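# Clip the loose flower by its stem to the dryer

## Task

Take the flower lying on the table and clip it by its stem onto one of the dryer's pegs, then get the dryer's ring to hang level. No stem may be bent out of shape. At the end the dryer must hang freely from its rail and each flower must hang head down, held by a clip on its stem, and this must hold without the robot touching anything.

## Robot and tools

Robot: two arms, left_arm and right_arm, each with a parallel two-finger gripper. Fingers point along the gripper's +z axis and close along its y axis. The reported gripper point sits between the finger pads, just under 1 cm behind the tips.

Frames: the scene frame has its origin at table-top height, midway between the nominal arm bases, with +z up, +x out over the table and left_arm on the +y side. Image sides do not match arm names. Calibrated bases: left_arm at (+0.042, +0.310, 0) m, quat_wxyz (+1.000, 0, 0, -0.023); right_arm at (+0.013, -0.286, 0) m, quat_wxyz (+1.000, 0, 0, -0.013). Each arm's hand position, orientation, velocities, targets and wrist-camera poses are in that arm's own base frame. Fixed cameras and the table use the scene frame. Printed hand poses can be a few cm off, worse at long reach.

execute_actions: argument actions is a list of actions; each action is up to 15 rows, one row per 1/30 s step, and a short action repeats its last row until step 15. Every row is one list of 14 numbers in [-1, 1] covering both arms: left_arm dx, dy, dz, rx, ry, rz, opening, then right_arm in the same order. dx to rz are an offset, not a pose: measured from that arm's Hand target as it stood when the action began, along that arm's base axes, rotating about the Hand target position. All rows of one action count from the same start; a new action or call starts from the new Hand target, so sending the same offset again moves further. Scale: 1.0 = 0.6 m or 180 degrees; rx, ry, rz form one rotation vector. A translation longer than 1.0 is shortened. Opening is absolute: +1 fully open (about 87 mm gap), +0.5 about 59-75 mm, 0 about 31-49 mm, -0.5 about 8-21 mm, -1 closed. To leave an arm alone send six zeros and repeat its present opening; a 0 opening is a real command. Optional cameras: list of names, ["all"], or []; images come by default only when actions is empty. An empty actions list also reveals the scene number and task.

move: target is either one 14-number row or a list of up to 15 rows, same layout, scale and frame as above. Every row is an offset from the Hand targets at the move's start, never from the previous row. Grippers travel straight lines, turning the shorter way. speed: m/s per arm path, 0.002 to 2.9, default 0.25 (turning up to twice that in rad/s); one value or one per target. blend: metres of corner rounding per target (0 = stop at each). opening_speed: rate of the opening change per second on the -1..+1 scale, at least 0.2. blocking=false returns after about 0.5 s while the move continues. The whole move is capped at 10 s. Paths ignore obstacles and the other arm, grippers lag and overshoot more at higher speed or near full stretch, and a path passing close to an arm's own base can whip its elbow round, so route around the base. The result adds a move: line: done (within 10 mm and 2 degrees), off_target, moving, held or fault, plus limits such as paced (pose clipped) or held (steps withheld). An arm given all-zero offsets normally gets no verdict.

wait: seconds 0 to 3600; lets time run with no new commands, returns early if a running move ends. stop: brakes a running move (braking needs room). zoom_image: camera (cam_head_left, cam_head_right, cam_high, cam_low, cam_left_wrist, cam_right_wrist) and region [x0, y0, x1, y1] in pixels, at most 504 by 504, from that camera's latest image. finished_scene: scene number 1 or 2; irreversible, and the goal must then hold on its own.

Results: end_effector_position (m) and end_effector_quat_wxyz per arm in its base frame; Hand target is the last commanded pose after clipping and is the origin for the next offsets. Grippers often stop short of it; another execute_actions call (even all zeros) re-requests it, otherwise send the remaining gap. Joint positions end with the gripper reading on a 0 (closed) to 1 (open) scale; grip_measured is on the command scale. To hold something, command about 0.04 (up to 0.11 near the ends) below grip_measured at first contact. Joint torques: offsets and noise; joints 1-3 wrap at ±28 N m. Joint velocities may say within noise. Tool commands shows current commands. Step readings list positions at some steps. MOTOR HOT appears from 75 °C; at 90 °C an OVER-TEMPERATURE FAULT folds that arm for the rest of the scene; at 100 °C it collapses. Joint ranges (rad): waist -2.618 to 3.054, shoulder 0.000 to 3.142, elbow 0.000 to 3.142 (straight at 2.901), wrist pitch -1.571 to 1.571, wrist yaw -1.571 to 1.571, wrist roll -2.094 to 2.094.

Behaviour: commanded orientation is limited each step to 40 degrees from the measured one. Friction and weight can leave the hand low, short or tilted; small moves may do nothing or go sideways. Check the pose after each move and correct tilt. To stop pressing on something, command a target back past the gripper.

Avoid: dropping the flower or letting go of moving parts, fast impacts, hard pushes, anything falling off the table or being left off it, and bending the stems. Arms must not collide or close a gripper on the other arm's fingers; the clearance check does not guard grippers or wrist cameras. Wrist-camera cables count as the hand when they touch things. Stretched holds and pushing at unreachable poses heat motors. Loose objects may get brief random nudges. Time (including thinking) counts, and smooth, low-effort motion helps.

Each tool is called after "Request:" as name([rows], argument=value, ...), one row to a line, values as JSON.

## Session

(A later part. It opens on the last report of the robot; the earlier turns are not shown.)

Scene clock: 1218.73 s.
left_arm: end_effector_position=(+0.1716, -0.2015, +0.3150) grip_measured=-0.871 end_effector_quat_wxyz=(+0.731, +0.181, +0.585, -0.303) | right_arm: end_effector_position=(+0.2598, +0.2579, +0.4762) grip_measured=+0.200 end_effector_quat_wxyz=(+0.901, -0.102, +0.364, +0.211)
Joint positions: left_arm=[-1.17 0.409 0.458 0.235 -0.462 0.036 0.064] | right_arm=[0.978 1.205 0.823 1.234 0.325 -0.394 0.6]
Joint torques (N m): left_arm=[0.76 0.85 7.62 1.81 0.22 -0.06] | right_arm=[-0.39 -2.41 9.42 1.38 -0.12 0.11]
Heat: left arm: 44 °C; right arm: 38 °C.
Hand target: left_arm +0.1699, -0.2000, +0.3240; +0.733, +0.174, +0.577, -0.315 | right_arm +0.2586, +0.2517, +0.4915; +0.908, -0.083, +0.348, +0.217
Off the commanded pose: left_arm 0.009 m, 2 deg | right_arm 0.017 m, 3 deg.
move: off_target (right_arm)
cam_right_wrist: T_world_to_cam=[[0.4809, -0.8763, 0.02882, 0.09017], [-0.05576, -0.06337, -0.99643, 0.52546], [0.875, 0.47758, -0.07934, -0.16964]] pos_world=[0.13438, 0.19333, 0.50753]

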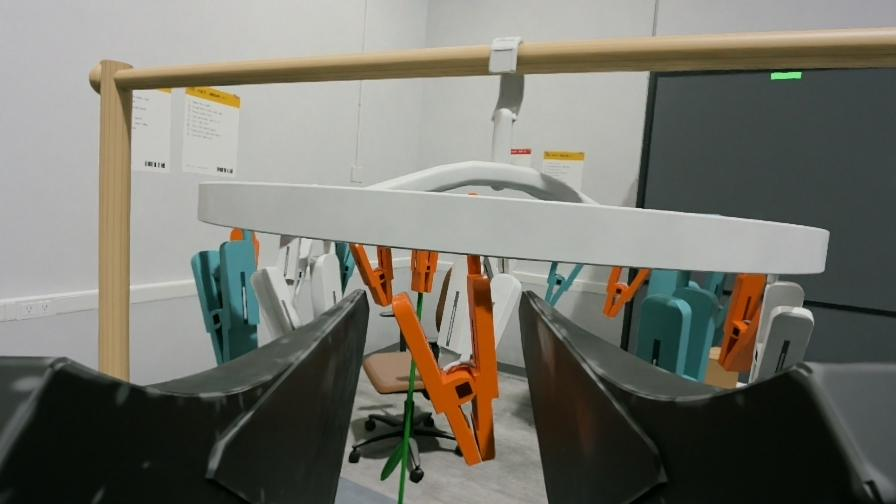

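Request:
move([
  [0.108, -0.162, 0.018, 0.021, -0.021, 0.0076, -0.95, 0.017, 0.003, -0.005, 0, 0, 0, 0.2],
  [0.108, -0.162, 0.018, 0.021, -0.021, 0.0076, -0.95, 0.017, 0.003, -0.005, 0, 0, 0, -0.6],
], speed=0.12, opening_speed=0.8, cameras=["cam_left_wrist", "cam_right_wrist"])

Request:
zoom_image(camera="cam_right_wrist", region=[340, 240, 560, 504])

Scene clock: 1227.33 s.
left_arm: end_effector_position=(+0.2322, -0.2943, +0.3118) grip_measured=-0.871 end_effector_quat_wxyz=(+0.735, +0.209, +0.585, -0.271) | right_arm: end_effector_position=(+0.2702, +0.2575, +0.4748) grip_measured=-0.289 end_effector_quat_wxyz=(+0.902, -0.098, +0.364, +0.210)
Joint positions: left_arm=[-1.085 1.018 0.602 0.664 -0.377 0.082 0.064] | right_arm=[0.944 1.234 0.835 1.249 0.311 -0.369 0.356]
Joint torques (N m): left_arm=[0.77 -1.17 10.22 2.13 0.22 0.19] | right_arm=[-0.43 -2.4 9.2 1.38 -0.17 0.11]
Heat: left arm: 44 °C; right arm: 38 °C.
Hand target: left_arm +0.2347, -0.2972, +0.3349; +0.749, +0.201, +0.565, -0.282 | right_arm +0.2689, +0.2535, +0.4884; +0.908, -0.083, +0.348, +0.217
Off the commanded pose: left_arm 0.023 m, 3 deg | right_arm 0.014 m, 3 deg.
move: off_target (left_arm, right_arm); target 2's new opening was sent with right_arm's hand 0.015 m and 3 deg from that target
cam_left_wrist: T_world_to_cam=[[-0.61754, -0.78618, 0.02387, -0.09322], [-0.47693, 0.35015, -0.80618, 0.4896], [0.62544, -0.50923, -0.59119, 0.03786]] pos_world=[0.15226, -0.22544, 0.41931]
cam_right_wrist: T_world_to_cam=[[0.47617, -0.87908, 0.02173, 0.09025], [-0.05699, -0.05551, -0.99683, 0.52311], [0.8775, 0.47343, -0.07653, -0.17965]] pos_world=[0.14448, 0.19343, 0.50574]

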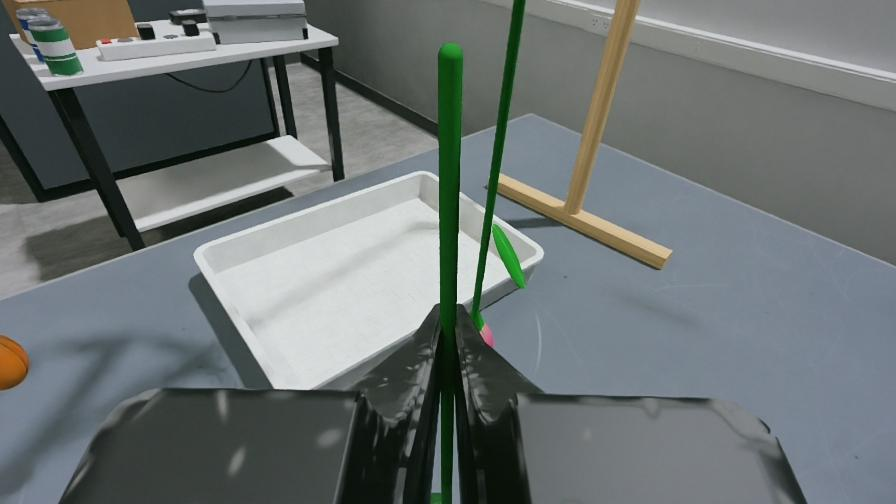

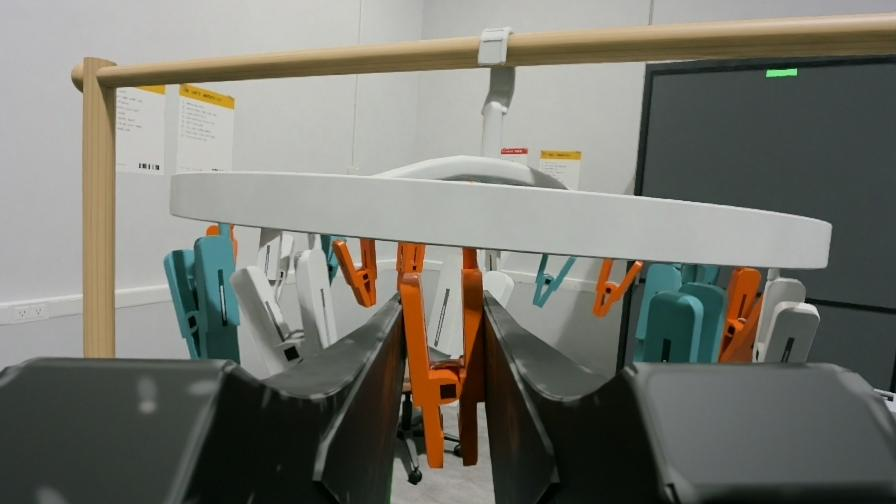

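Scaled by 1.909 from the camera's image (finer frame: 1280x720).

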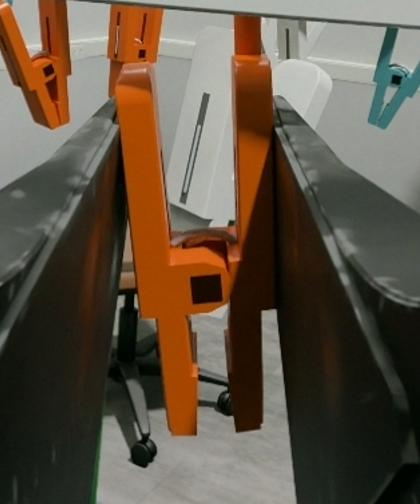

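Request:
move([
  [0.08, -0.07, 0.02, 0, 0, 0, -0.95, 0, 0, 0, 0, 0, 0, -0.6],
], speed=0.08, cameras=["cam_left_wrist", "cam_right_wrist"])

Request:
zoom_image(camera="cam_right_wrist", region=[340, 240, 560, 504])

Request:
zoom_image(camera="cam_left_wrist", region=[340, 0, 560, 264])

Scene clock: 1233.10 s.
left_arm: end_effector_position=(+0.2800, -0.3349, +0.3247) grip_measured=-0.871 end_effector_quat_wxyz=(+0.738, +0.214, +0.583, -0.263) | right_arm: end_effector_position=(+0.2702, +0.2575, +0.4748) grip_measured=-0.289 end_effector_quat_wxyz=(+0.902, -0.098, +0.364, +0.210)
Joint positions: left_arm=[-1 1.279 0.804 0.716 -0.297 0.08 0.064] | right_arm=[0.944 1.234 0.835 1.249 0.311 -0.369 0.356]
Joint torques (N m): left_arm=[0.73 -3.07 10.15 2.15 0.22 -0.07] | right_arm=[-0.42 -2.35 9.26 1.39 -0.17 0.12]
Heat: left arm: 45 °C; right arm: 38 °C.
Hand target: left_arm +0.2827, -0.3392, +0.3468; +0.749, +0.201, +0.565, -0.282 | right_arm +0.2689, +0.2535, +0.4884; +0.908, -0.083, +0.348, +0.217
Off the commanded pose: left_arm 0.023 m, 4 deg | right_arm 0.014 m, 3 deg.
move: off_target (left_arm)
cam_left_wrist: T_world_to_cam=[[-0.61256, -0.79041, 0.00475, -0.09248], [-0.46967, 0.35915, -0.80649, 0.5381], [0.63575, -0.49625, -0.59123, -0.00367]] pos_world=[0.19842, -0.26818, 0.43224]
cam_right_wrist: T_world_to_cam=[[0.47617, -0.87908, 0.02173, 0.09025], [-0.05699, -0.05551, -0.99683, 0.52311], [0.8775, 0.47343, -0.07653, -0.17965]] pos_world=[0.14448, 0.19343, 0.50574]

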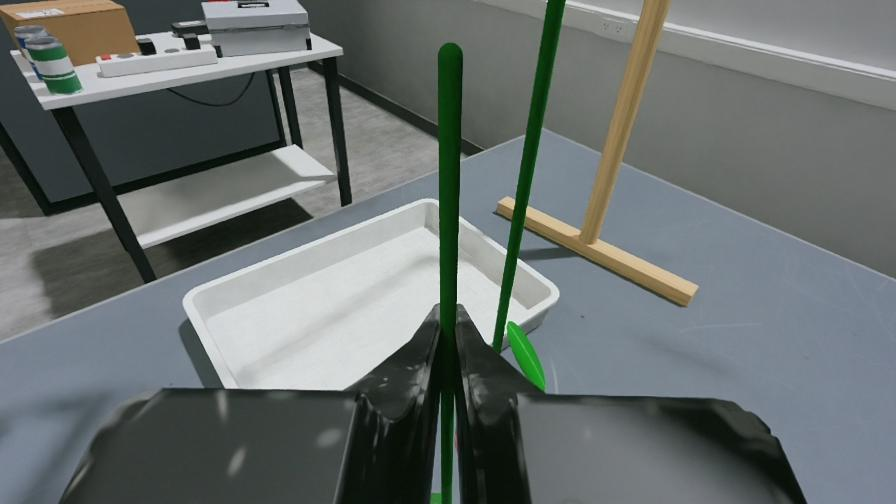

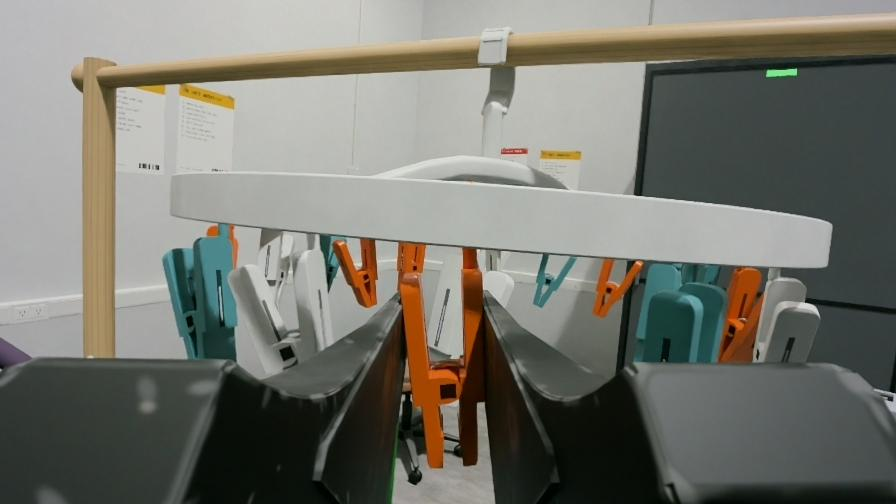

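Scaled by 1.909 from the camera's image (finer frame: 1280x720).

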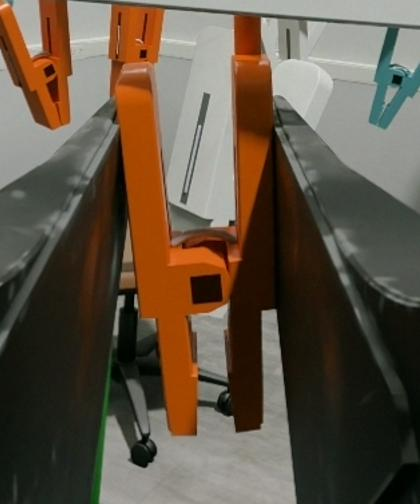

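Scaled by 1.909 from the camera's image (finer frame: 1280x720).

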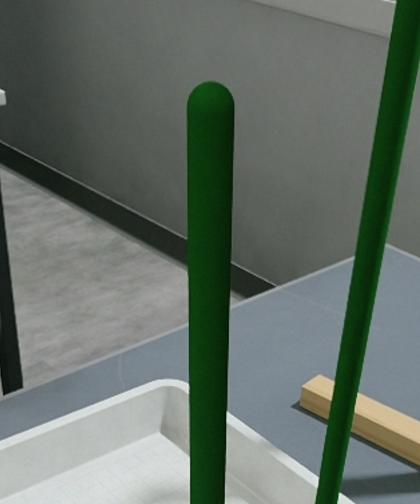

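Request:
move([
  [0, 0, 0.025, 0, 0, 0, -0.95, 0, 0, 0, 0, 0, 0, -0.6],
], speed=0.06, cameras=["cam_left_wrist", "cam_right_wrist"])

Request:
zoom_image(camera="cam_right_wrist", region=[340, 284, 560, 504])

Request:
zoom_image(camera="cam_left_wrist", region=[340, 0, 560, 264])

Scene clock: 1236.30 s.
left_arm: end_effector_position=(+0.2814, -0.3371, +0.3436) grip_measured=-0.871 end_effector_quat_wxyz=(+0.743, +0.210, +0.577, -0.267) | right_arm: end_effector_position=(+0.2702, +0.2575, +0.4748) grip_measured=-0.289 end_effector_quat_wxyz=(+0.902, -0.098, +0.364, +0.210)
Joint positions: left_arm=[-1 1.279 0.861 0.677 -0.296 0.08 0.064] | right_arm=[0.944 1.234 0.835 1.249 0.311 -0.369 0.356]
Joint torques (N m): left_arm=[0.73 -3.84 9.96 1.88 0.21 -0.07] | right_arm=[-0.4 -2.39 9.24 1.38 -0.16 0.11]
Heat: left arm: 45 °C; right arm: 39 °C.
Hand target: left_arm +0.2828, -0.3392, +0.3617; +0.749, +0.201, +0.565, -0.281 | right_arm +0.2689, +0.2535, +0.4884; +0.908, -0.083, +0.348, +0.217
Off the commanded pose: left_arm 0.018 m, 3 deg | right_arm 0.014 m, 3 deg.
move: off_target (left_arm)
cam_left_wrist: T_world_to_cam=[[-0.61296, -0.79004, 0.01125, -0.09556], [-0.46094, 0.34599, -0.8172, 0.55156], [0.64173, -0.50609, -0.57624, -0.00456]] pos_world=[0.19859, -0.26864, 0.44918]
cam_right_wrist: T_world_to_cam=[[0.47617, -0.87908, 0.02173, 0.09025], [-0.05699, -0.05551, -0.99683, 0.52311], [0.8775, 0.47343, -0.07653, -0.17965]] pos_world=[0.14448, 0.19343, 0.50574]

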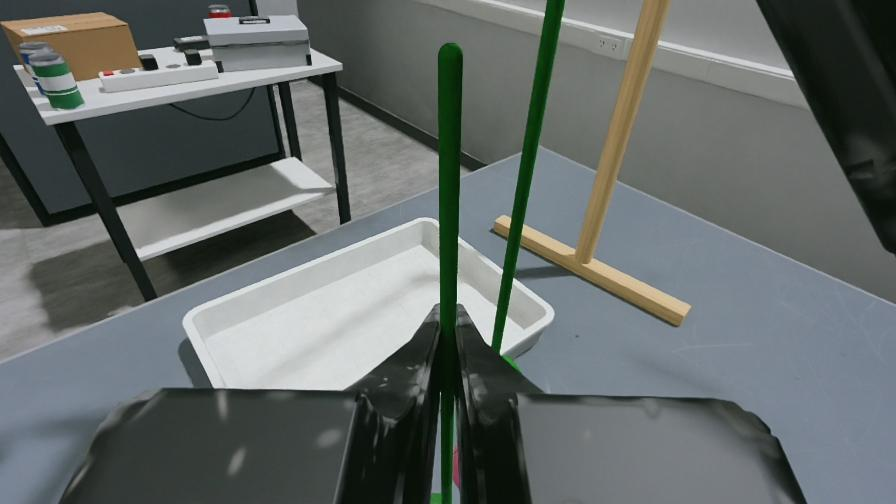

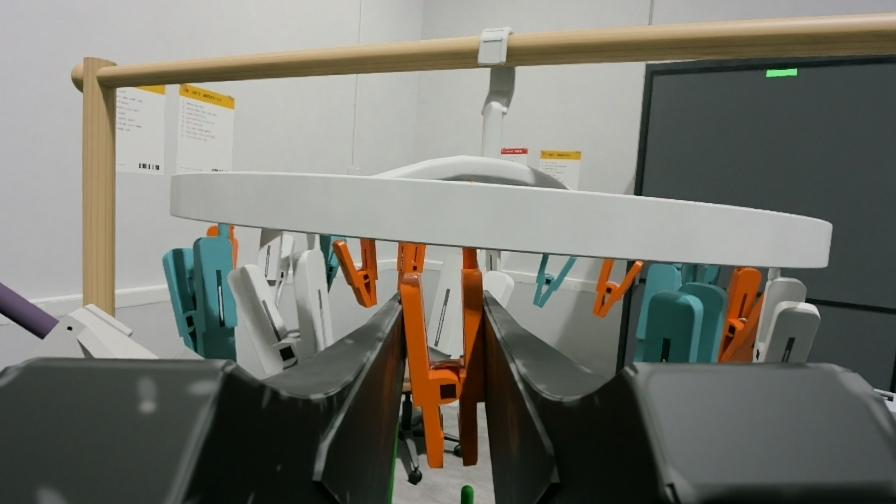

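Scaled by 2.291 from the camera's image (finer frame: 1280x720).

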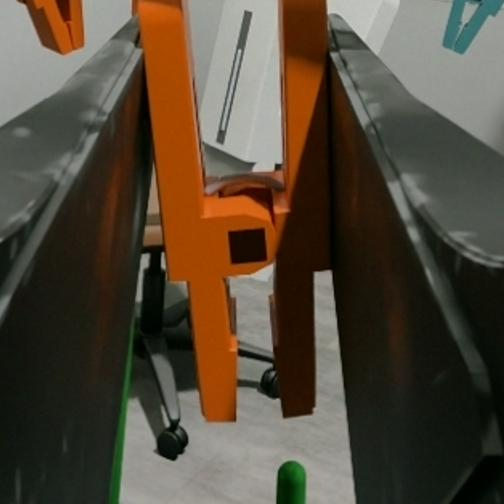

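Scaled by 1.909 from the camera's image (finer frame: 1280x720).

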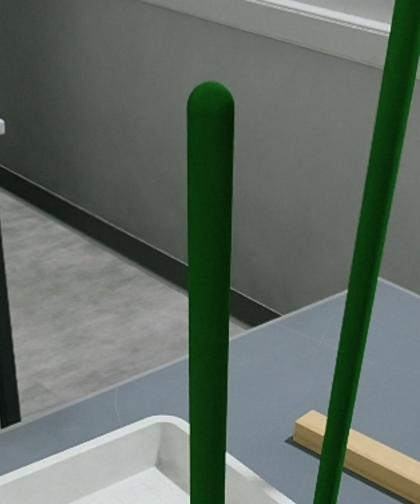

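Request:
zoom_image(camera="cam_right_wrist", region=[420, 434, 510, 504])

Scaled by 5.600 from the camera's image (finer frame: 1280x720).

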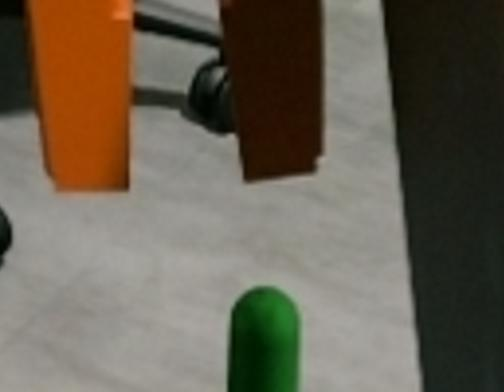

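Request:
move([
  [-0.0443, -0.0117, 0.016, 0, 0, 0, -0.95, 0, 0, 0, 0, 0, 0, -0.6],
], speed=0.06, cameras=["cam_left_wrist", "cam_right_wrist"])

Request:
zoom_image(camera="cam_right_wrist", region=[400, 394, 510, 504])

Request:
zoom_image(camera="cam_left_wrist", region=[340, 0, 560, 264])

Scene clock: 1243.13 s.
left_arm: end_effector_position=(+0.2592, -0.3510, +0.3406) grip_measured=-0.871 end_effector_quat_wxyz=(+0.732, +0.218, +0.585, -0.273) | right_arm: end_effector_position=(+0.2702, +0.2575, +0.4748) grip_measured=-0.289 end_effector_quat_wxyz=(+0.902, -0.098, +0.364, +0.210)
Joint positions: left_arm=[-1.085 1.273 0.87 0.642 -0.36 0.085 0.064] | right_arm=[0.944 1.234 0.835 1.249 0.311 -0.369 0.356]
Joint torques (N m): left_arm=[-0.8 -6.39 10.21 1.88 -0.15 0.19] | right_arm=[-0.4 -2.36 9.22 1.38 -0.16 0.1]
Heat: left arm: 46 °C; right arm: 39 °C.
Hand target: left_arm +0.2561, -0.3462, +0.3714; +0.749, +0.201, +0.565, -0.282 | right_arm +0.2689, +0.2535, +0.4884; +0.908, -0.083, +0.348, +0.217
Off the commanded pose: left_arm 0.031 m, 4 deg | right_arm 0.014 m, 3 deg.
move: off_target (left_arm)
cam_left_wrist: T_world_to_cam=[[-0.62976, -0.77668, 0.01335, -0.11167], [-0.47037, 0.36761, -0.80226, 0.54873], [0.61818, -0.51151, -0.59683, 0.01211]] pos_world=[0.1803, -0.28225, 0.44894]
cam_right_wrist: T_world_to_cam=[[0.47617, -0.87908, 0.02173, 0.09025], [-0.05699, -0.05551, -0.99683, 0.52311], [0.8775, 0.47343, -0.07653, -0.17965]] pos_world=[0.14448, 0.19343, 0.50574]

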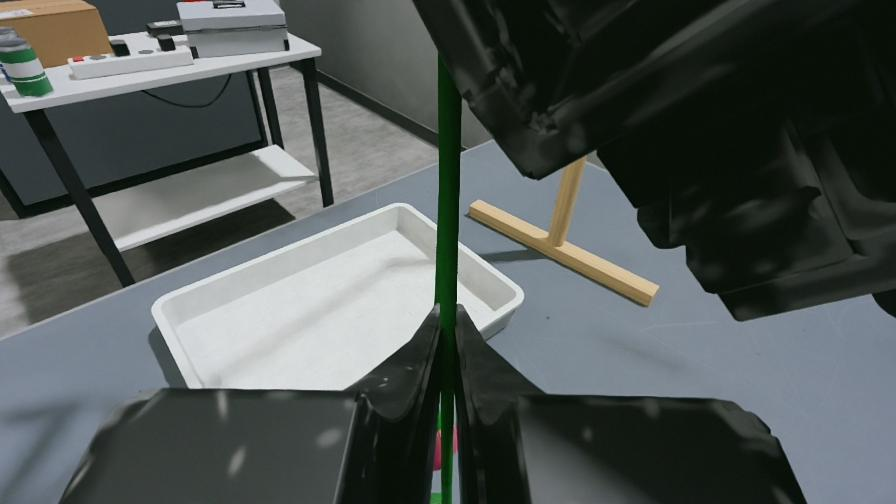

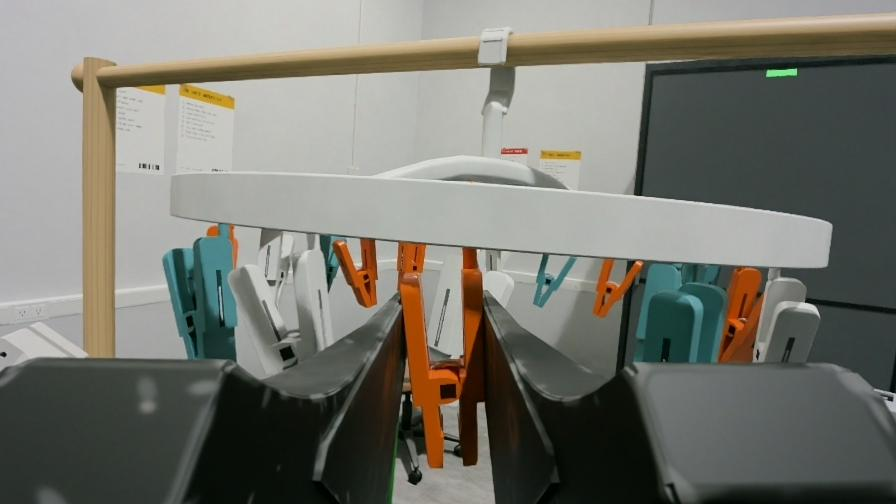

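Scaled by 4.582 from the camera's image (finer frame: 1280x720).

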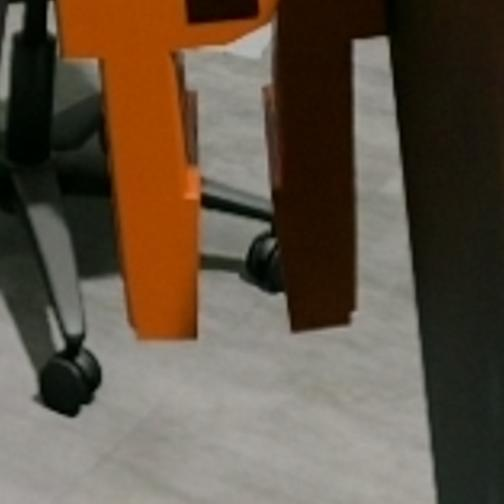

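Scaled by 1.909 from the camera's image (finer frame: 1280x720).

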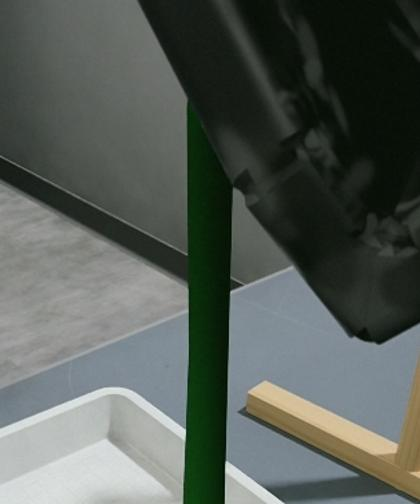

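Request:
move([
  [-0.01, 0.02, 0.012, 0, 0, 0, -0.95, 0, 0, 0, 0, 0, 0, -0.6],
], speed=0.05, cameras=["cam_left_wrist", "cam_right_wrist"])

Request:
zoom_image(camera="cam_right_wrist", region=[400, 394, 510, 504])

Request:
zoom_image(camera="cam_left_wrist", region=[340, 0, 560, 264])

Scene clock: 1246.80 s.
left_arm: end_effector_position=(+0.2529, -0.3389, +0.3537) grip_measured=-0.871 end_effector_quat_wxyz=(+0.735, +0.215, +0.581, -0.276) | right_arm: end_effector_position=(+0.2702, +0.2575, +0.4748) grip_measured=-0.289 end_effector_quat_wxyz=(+0.902, -0.098, +0.364, +0.210)
Joint positions: left_arm=[-1.085 1.211 0.87 0.592 -0.361 0.086 0.064] | right_arm=[0.944 1.234 0.835 1.249 0.311 -0.369 0.356]
Joint torques (N m): left_arm=[-0.72 -5.46 9.63 1.89 -0.14 0.19] | right_arm=[-0.42 -2.37 9.2 1.38 -0.16 0.1]
Heat: left arm: 46 °C; right arm: 39 °C.
Hand target: left_arm +0.2501, -0.3342, +0.3787; +0.749, +0.201, +0.565, -0.282 | right_arm +0.2689, +0.2535, +0.4884; +0.908, -0.083, +0.348, +0.217
Off the commanded pose: left_arm 0.025 m, 3 deg | right_arm 0.014 m, 3 deg.
move: off_target (left_arm)
cam_left_wrist: T_world_to_cam=[[-0.62948, -0.77681, 0.01789, -0.10815], [-0.46588, 0.3589, -0.80879, 0.54998], [0.62186, -0.51745, -0.58782, 0.02391]] pos_world=[0.17328, -0.26903, 0.46081]
cam_right_wrist: T_world_to_cam=[[0.47617, -0.87908, 0.02173, 0.09025], [-0.05699, -0.05551, -0.99683, 0.52311], [0.8775, 0.47343, -0.07653, -0.17965]] pos_world=[0.14448, 0.19343, 0.50574]

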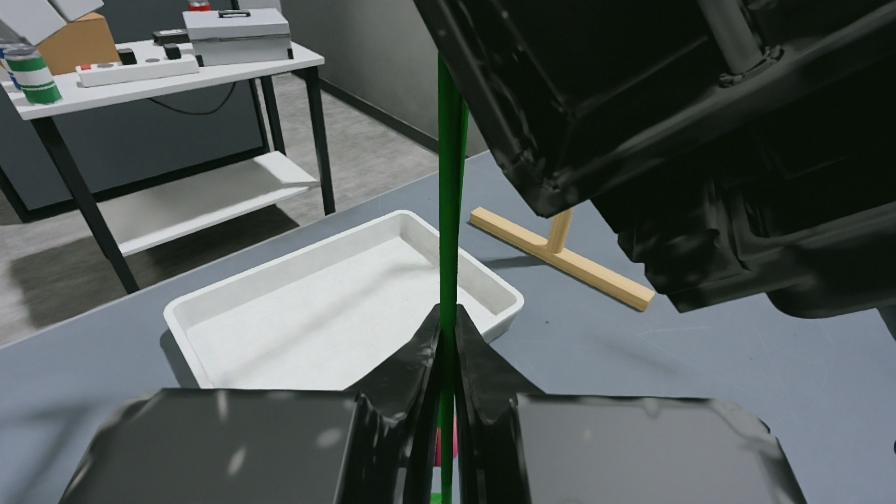

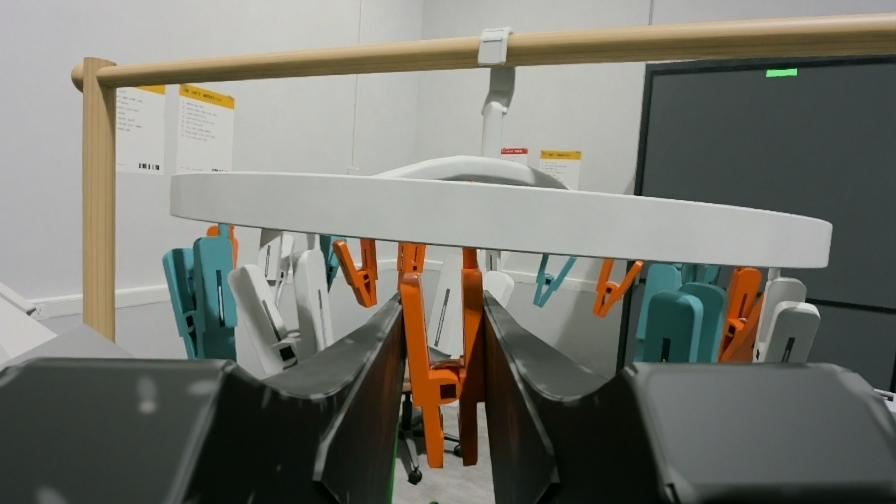

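Scaled by 4.582 from the camera's image (finer frame: 1280x720).

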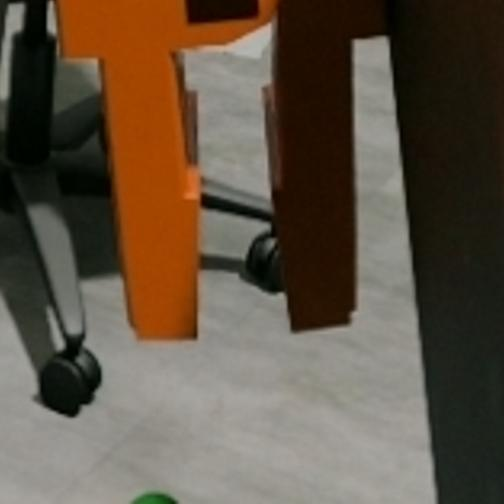

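Scaled by 1.909 from the camera's image (finer frame: 1280x720).

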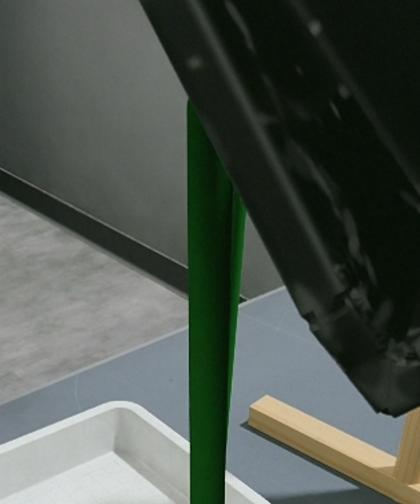

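Request:
move([
  [0.0067, -0.015, 0.02, 0, 0, 0, -0.95, 0, 0, 0, 0, 0, 0, -0.6],
], speed=0.05, cameras=["cam_left_wrist", "cam_right_wrist"])

Request:
zoom_image(camera="cam_right_wrist", region=[400, 394, 510, 504])

Request:
zoom_image(camera="cam_left_wrist", region=[340, 0, 560, 264])

Scene clock: 1249.87 s.
left_arm: end_effector_position=(+0.2543, -0.3411, +0.3762) grip_measured=-0.871 end_effector_quat_wxyz=(+0.741, +0.208, +0.573, -0.281) | right_arm: end_effector_position=(+0.2702, +0.2575, +0.4748) grip_measured=-0.289 end_effector_quat_wxyz=(+0.902, -0.098, +0.364, +0.210)
Joint positions: left_arm=[-1.085 1.22 0.939 0.559 -0.362 0.086 0.064] | right_arm=[0.944 1.234 0.835 1.249 0.311 -0.369 0.356]
Joint torques (N m): left_arm=[-0.96 -2.78 9.96 1.85 -0.15 0.2] | right_arm=[-0.36 -2.39 9.2 1.37 -0.16 0.11]
Heat: left arm: 46 °C; right arm: 39 °C.
Hand target: left_arm +0.2541, -0.3432, +0.3907; +0.749, +0.201, +0.565, -0.282 | right_arm +0.2689, +0.2535, +0.4884; +0.908, -0.083, +0.348, +0.217
Off the commanded pose: left_arm 0.015 m, 2 deg | right_arm 0.014 m, 3 deg.
move: off_target (left_arm)
cam_left_wrist: T_world_to_cam=[[-0.62877, -0.77709, 0.02805, -0.11341], [-0.4558, 0.3391, -0.82296, 0.56557], [0.62999, -0.53024, -0.56741, 0.021]] pos_world=[0.17325, -0.26878, 0.48054]
cam_right_wrist: T_world_to_cam=[[0.47617, -0.87908, 0.02173, 0.09025], [-0.05699, -0.05551, -0.99683, 0.52311], [0.8775, 0.47343, -0.07653, -0.17965]] pos_world=[0.14448, 0.19343, 0.50574]

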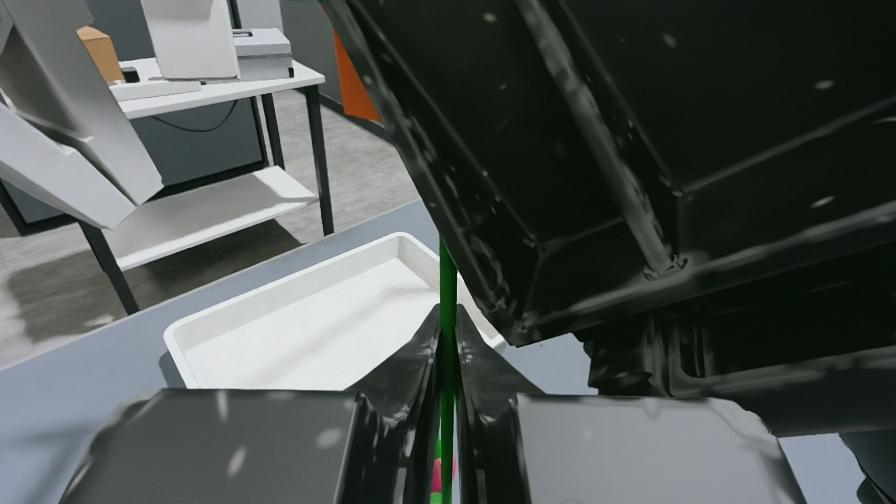

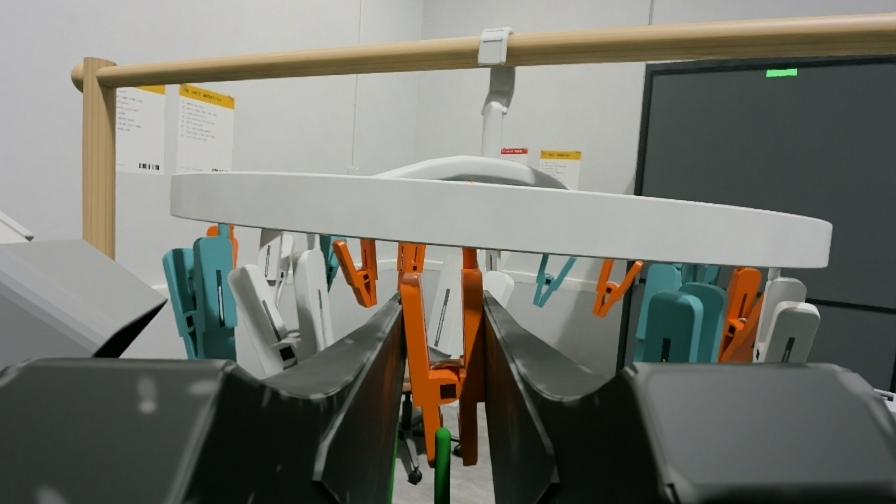

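Scaled by 4.582 from the camera's image (finer frame: 1280x720).

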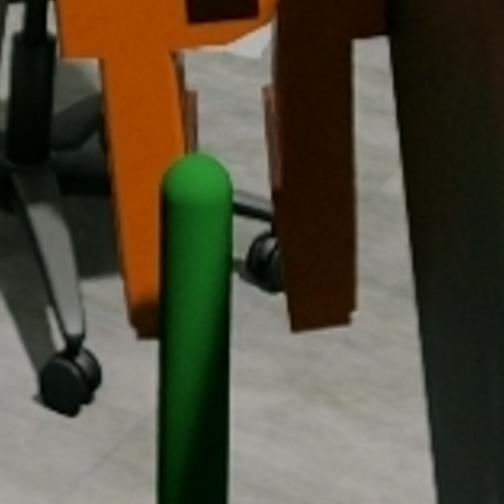

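Scaled by 1.909 from the camera's image (finer frame: 1280x720).

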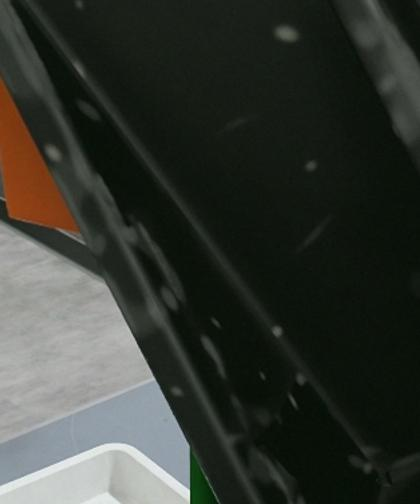

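Request:
move([
  [0.005, -0.0095, -0.004, 0, 0, 0, -0.95, 0, 0, 0, 0, 0, 0, -0.6],
], speed=0.04, cameras=["cam_left_wrist", "cam_right_wrist"])

Request:
zoom_image(camera="cam_right_wrist", region=[400, 394, 510, 504])

Scene clock: 1253.30 s.
left_arm: end_effector_position=(+0.2575, -0.3465, +0.3662) grip_measured=-0.871 end_effector_quat_wxyz=(+0.736, +0.214, +0.581, -0.275) | right_arm: end_effector_position=(+0.2703, +0.2571, +0.4750) grip_measured=-0.289 end_effector_quat_wxyz=(+0.902, -0.097, +0.364, +0.210)
Joint positions: left_arm=[-1.085 1.244 0.939 0.558 -0.363 0.086 0.064] | right_arm=[0.944 1.234 0.835 1.25 0.311 -0.369 0.356]
Joint torques (N m): left_arm=[-0.98 -3 10.45 2.06 -0.13 0.19] | right_arm=[-0.35 -2.37 9.24 1.37 -0.16 0.11]
Heat: left arm: 46 °C; right arm: 39 °C.
Hand target: left_arm +0.2571, -0.3490, +0.3881; +0.749, +0.201, +0.565, -0.282 | right_arm +0.2688, +0.2535, +0.4884; +0.908, -0.083, +0.348, +0.217
Off the commanded pose: left_arm 0.022 m, 3 deg | right_arm 0.014 m, 3 deg.
move: off_target (left_arm)
cam_left_wrist: T_world_to_cam=[[-0.62735, -0.77852, 0.01862, -0.11283], [-0.46609, 0.35622, -0.80986, 0.56441], [0.62386, -0.51674, -0.58633, 0.02374]] pos_world=[0.17747, -0.27663, 0.4731]
cam_right_wrist: T_world_to_cam=[[0.47548, -0.87947, 0.02125, 0.0904], [-0.05628, -0.05451, -0.99693, 0.52294], [0.87792, 0.47283, -0.07542, -0.18001]] pos_world=[0.14448, 0.19312, 0.50584]

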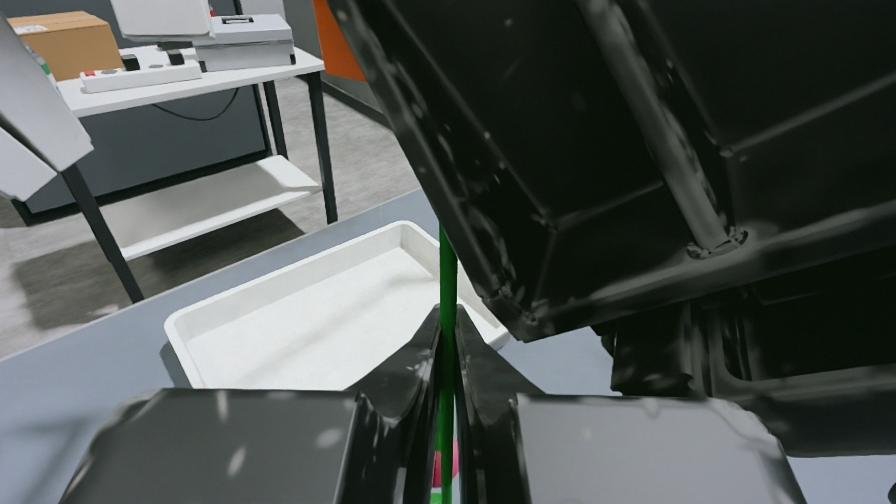

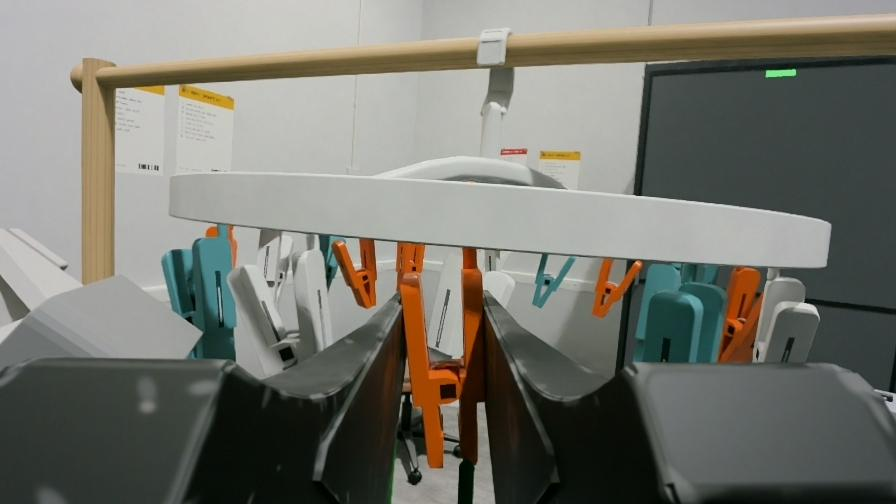

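Scaled by 4.582 from the camera's image (finer frame: 1280x720).

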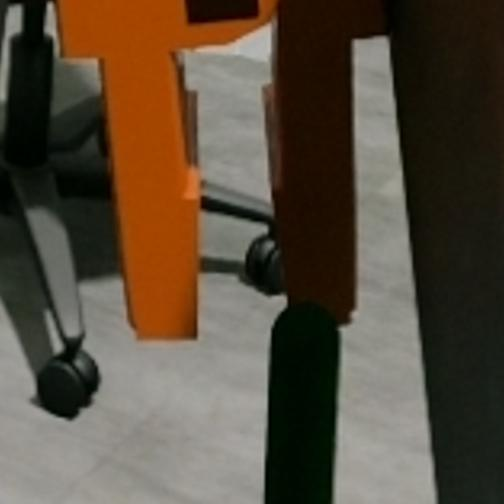

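Request:
move([
  [0, 0, 0, 0, 0, 0, -0.95, 0.0092, -0.0097, 0, 0, 0, -0.005, -0.6],
], speed=0.04, cameras=["cam_right_wrist"])

Request:
zoom_image(camera="cam_right_wrist", region=[400, 394, 510, 504])

Scene clock: 1256.20 s.
left_arm: end_effector_position=(+0.2575, -0.3465, +0.3662) grip_measured=-0.871 end_effector_quat_wxyz=(+0.736, +0.214, +0.581, -0.275) | right_arm: end_effector_position=(+0.2745, +0.2526, +0.4756) grip_measured=-0.289 end_effector_quat_wxyz=(+0.904, -0.095, +0.363, +0.205)
Joint positions: left_arm=[-1.085 1.244 0.939 0.558 -0.363 0.086 0.064] | right_arm=[0.923 1.234 0.835 1.252 0.304 -0.362 0.356]
Joint torques (N m): left_arm=[-0.98 -3.03 10.45 2.06 -0.13 0.19] | right_arm=[-0.77 -2.48 9.17 1.31 -0.15 0.11]
Heat: left arm: 46 °C; right arm: 39 °C.
Hand target: left_arm +0.2571, -0.3490, +0.3881; +0.749, +0.201, +0.565, -0.282 | right_arm +0.2744, +0.2476, +0.4884; +0.910, -0.080, +0.349, +0.210
Off the commanded pose: left_arm 0.022 m, 3 deg | right_arm 0.014 m, 2 deg.
move: off_target (right_arm)
cam_right_wrist: T_world_to_cam=[[0.46567, -0.88472, 0.02068, 0.08868], [-0.05394, -0.05171, -0.9972, 0.52233], [0.88331, 0.46325, -0.0718, -0.18228]] pos_world=[0.14789, 0.18991, 0.50595]

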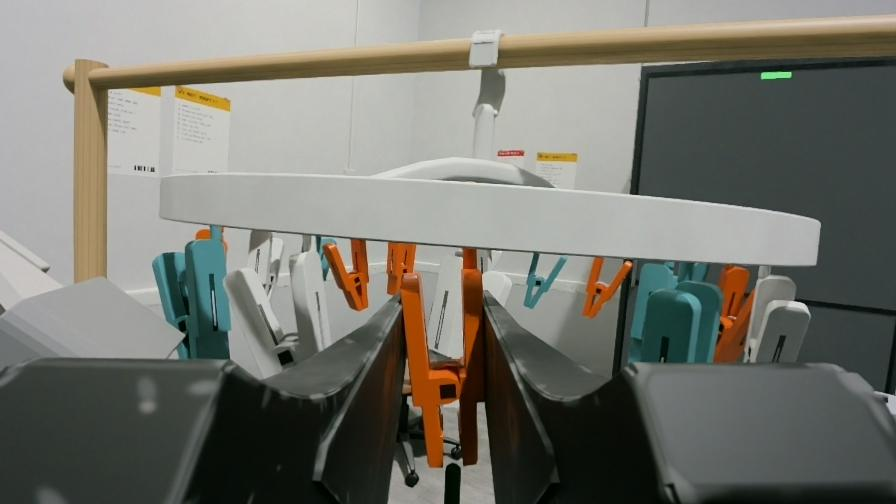

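Scaled by 4.582 from the camera's image (finer frame: 1280x720).

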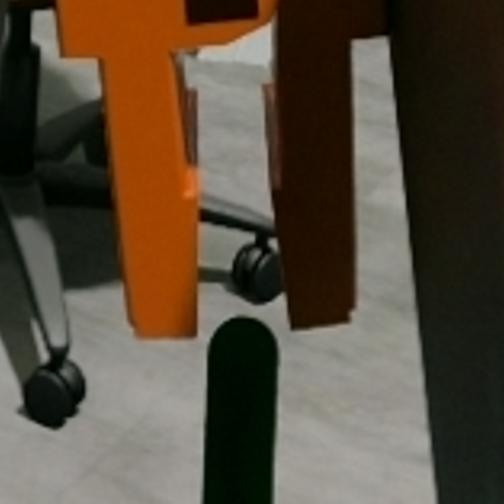

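Request:
move([
  [0.0118, 0.006, 0.004, 0, 0, 0, -0.95, 0, 0, 0, 0, 0, 0, -0.6],
], speed=0.04, cameras=["cam_right_wrist", "cam_left_wrist"])

Request:
zoom_image(camera="cam_right_wrist", region=[400, 394, 510, 504])

Scene clock: 1260.70 s.
left_arm: end_effector_position=(+0.2619, -0.3431, +0.3731) grip_measured=-0.871 end_effector_quat_wxyz=(+0.741, +0.207, +0.578, -0.273) | right_arm: end_effector_position=(+0.2744, +0.2528, +0.4757) grip_measured=-0.289 end_effector_quat_wxyz=(+0.904, -0.095, +0.363, +0.206)
Joint positions: left_arm=[-1.072 1.244 0.953 0.558 -0.363 0.086 0.064] | right_arm=[0.923 1.234 0.835 1.252 0.303 -0.361 0.356]
Joint torques (N m): left_arm=[0.7 -2.92 10.24 1.92 0.19 0.11] | right_arm=[-0.73 -2.51 9.18 1.33 -0.14 0.12]
Heat: left arm: 47 °C; right arm: 39 °C.
Hand target: left_arm +0.2642, -0.3453, +0.3907; +0.749, +0.201, +0.565, -0.282 | right_arm +0.2744, +0.2477, +0.4884; +0.910, -0.081, +0.349, +0.210
Off the commanded pose: left_arm 0.018 m, 2 deg | right_arm 0.014 m, 2 deg.
move: off_target (left_arm)
cam_left_wrist: T_world_to_cam=[[-0.61764, -0.7861, 0.02404, -0.11466], [-0.46513, 0.34047, -0.81715, 0.56785], [0.63418, -0.51588, -0.57592, 0.02047]] pos_world=[0.18033, -0.27291, 0.47857]
cam_right_wrist: T_world_to_cam=[[0.46684, -0.88409, 0.02098, 0.08829], [-0.05347, -0.0519, -0.99722, 0.5223], [0.88272, 0.46442, -0.07151, -0.18248]] pos_world=[0.14779, 0.18991, 0.50595]
Images, in order (width x height): cam_left_wrist 896x504, cam_right_wrist 896x504.

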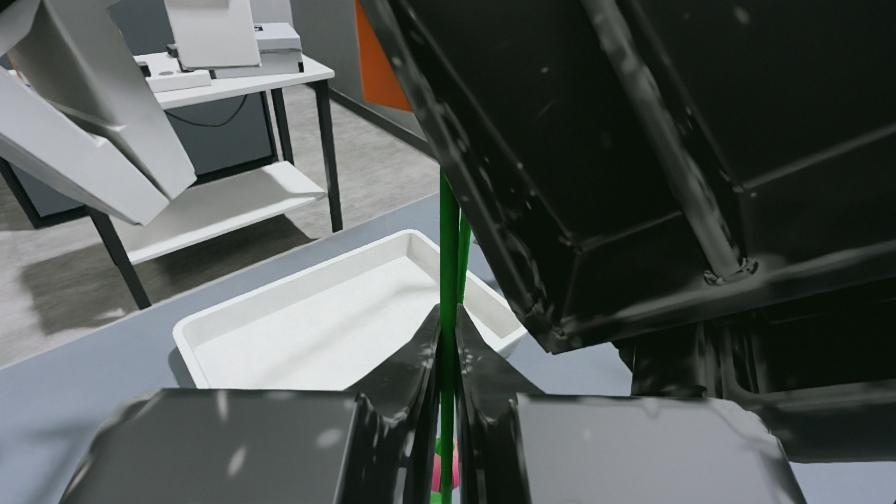

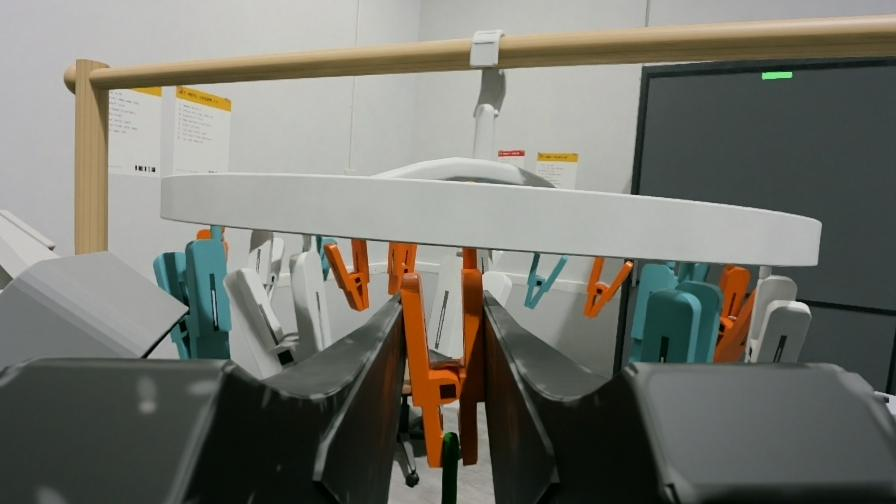

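Scaled by 4.582 from the camera's image (finer frame: 1280x720).

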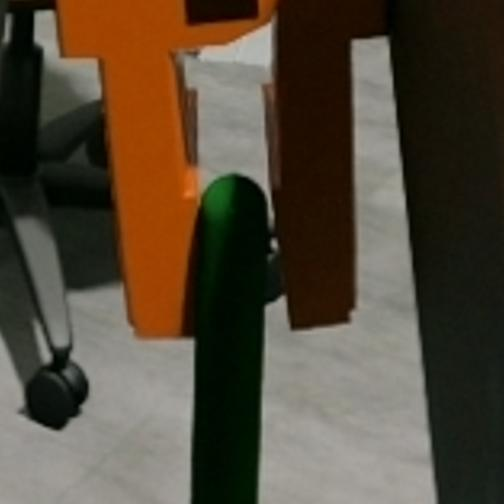

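Request:
zoom_image(camera="cam_left_wrist", region=[330, 0, 530, 240])

Request:
zoom_image(camera="cam_right_wrist", region=[420, 414, 480, 474])

Scaled by 2.100 from the camera's image (finer frame: 1280x720).

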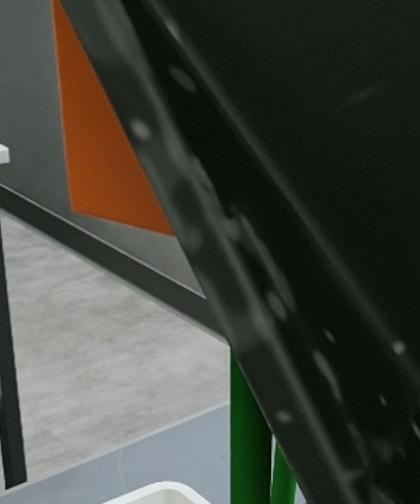

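Scaled by 8.400 from the camera's image (finer frame: 1280x720).

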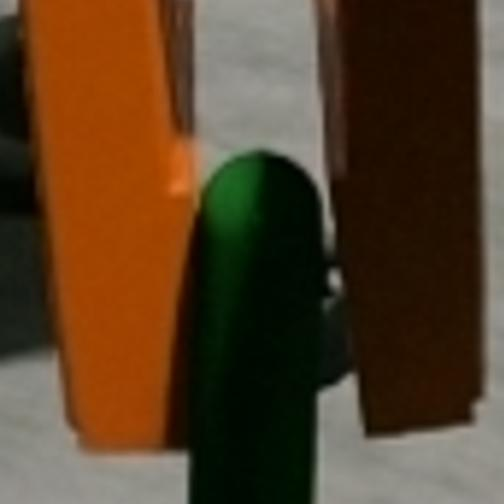

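Request:
move([
  [0, 0, 0, 0, 0, 0, -0.95, -0.0057, 0.0061, 0, 0, 0, 0.004, -0.6],
], speed=0.04, cameras=["cam_right_wrist"])

Request:
zoom_image(camera="cam_right_wrist", region=[400, 394, 510, 504])

Scene clock: 1277.00 s.
left_arm: end_effector_position=(+0.2619, -0.3431, +0.3731) grip_measured=-0.871 end_effector_quat_wxyz=(+0.741, +0.207, +0.578, -0.273) | right_arm: end_effector_position=(+0.2744, +0.2528, +0.4757) grip_measured=-0.289 end_effector_quat_wxyz=(+0.904, -0.095, +0.363, +0.206)
Joint positions: left_arm=[-1.072 1.244 0.953 0.558 -0.363 0.086 0.064] | right_arm=[0.923 1.234 0.835 1.252 0.303 -0.361 0.356]
Joint torques (N m): left_arm=[0.7 -2.91 10.24 1.92 0.19 0.11] | right_arm=[0.35 -2.51 9.17 1.32 -0.12 0.11]
Heat: left arm: 48 °C; right arm: 38 °C.
Hand target: left_arm +0.2642, -0.3453, +0.3907; +0.749, +0.201, +0.565, -0.282 | right_arm +0.2710, +0.2513, +0.4884; +0.908, -0.083, +0.348, +0.216
Off the commanded pose: left_arm 0.018 m, 2 deg | right_arm 0.013 m, 3 deg.
move: off_target (right_arm)
cam_right_wrist: T_world_to_cam=[[0.46684, -0.88409, 0.02098, 0.08829], [-0.05347, -0.0519, -0.99722, 0.5223], [0.88272, 0.46442, -0.07151, -0.18248]] pos_world=[0.14779, 0.18991, 0.50595]

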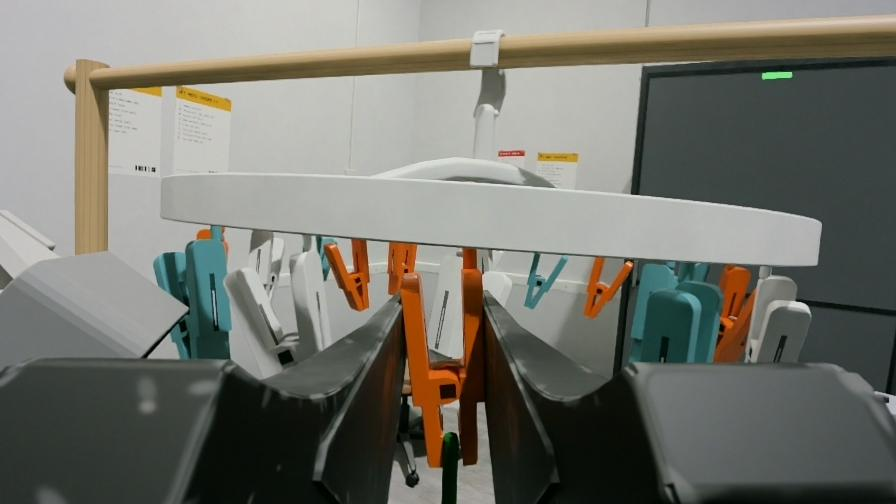

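Scaled by 4.582 from the camera's image (finer frame: 1280x720).

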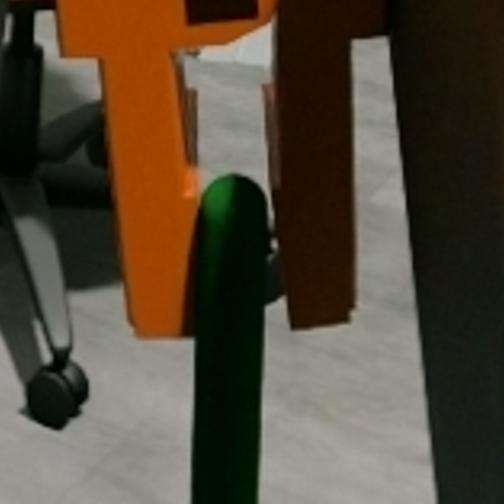

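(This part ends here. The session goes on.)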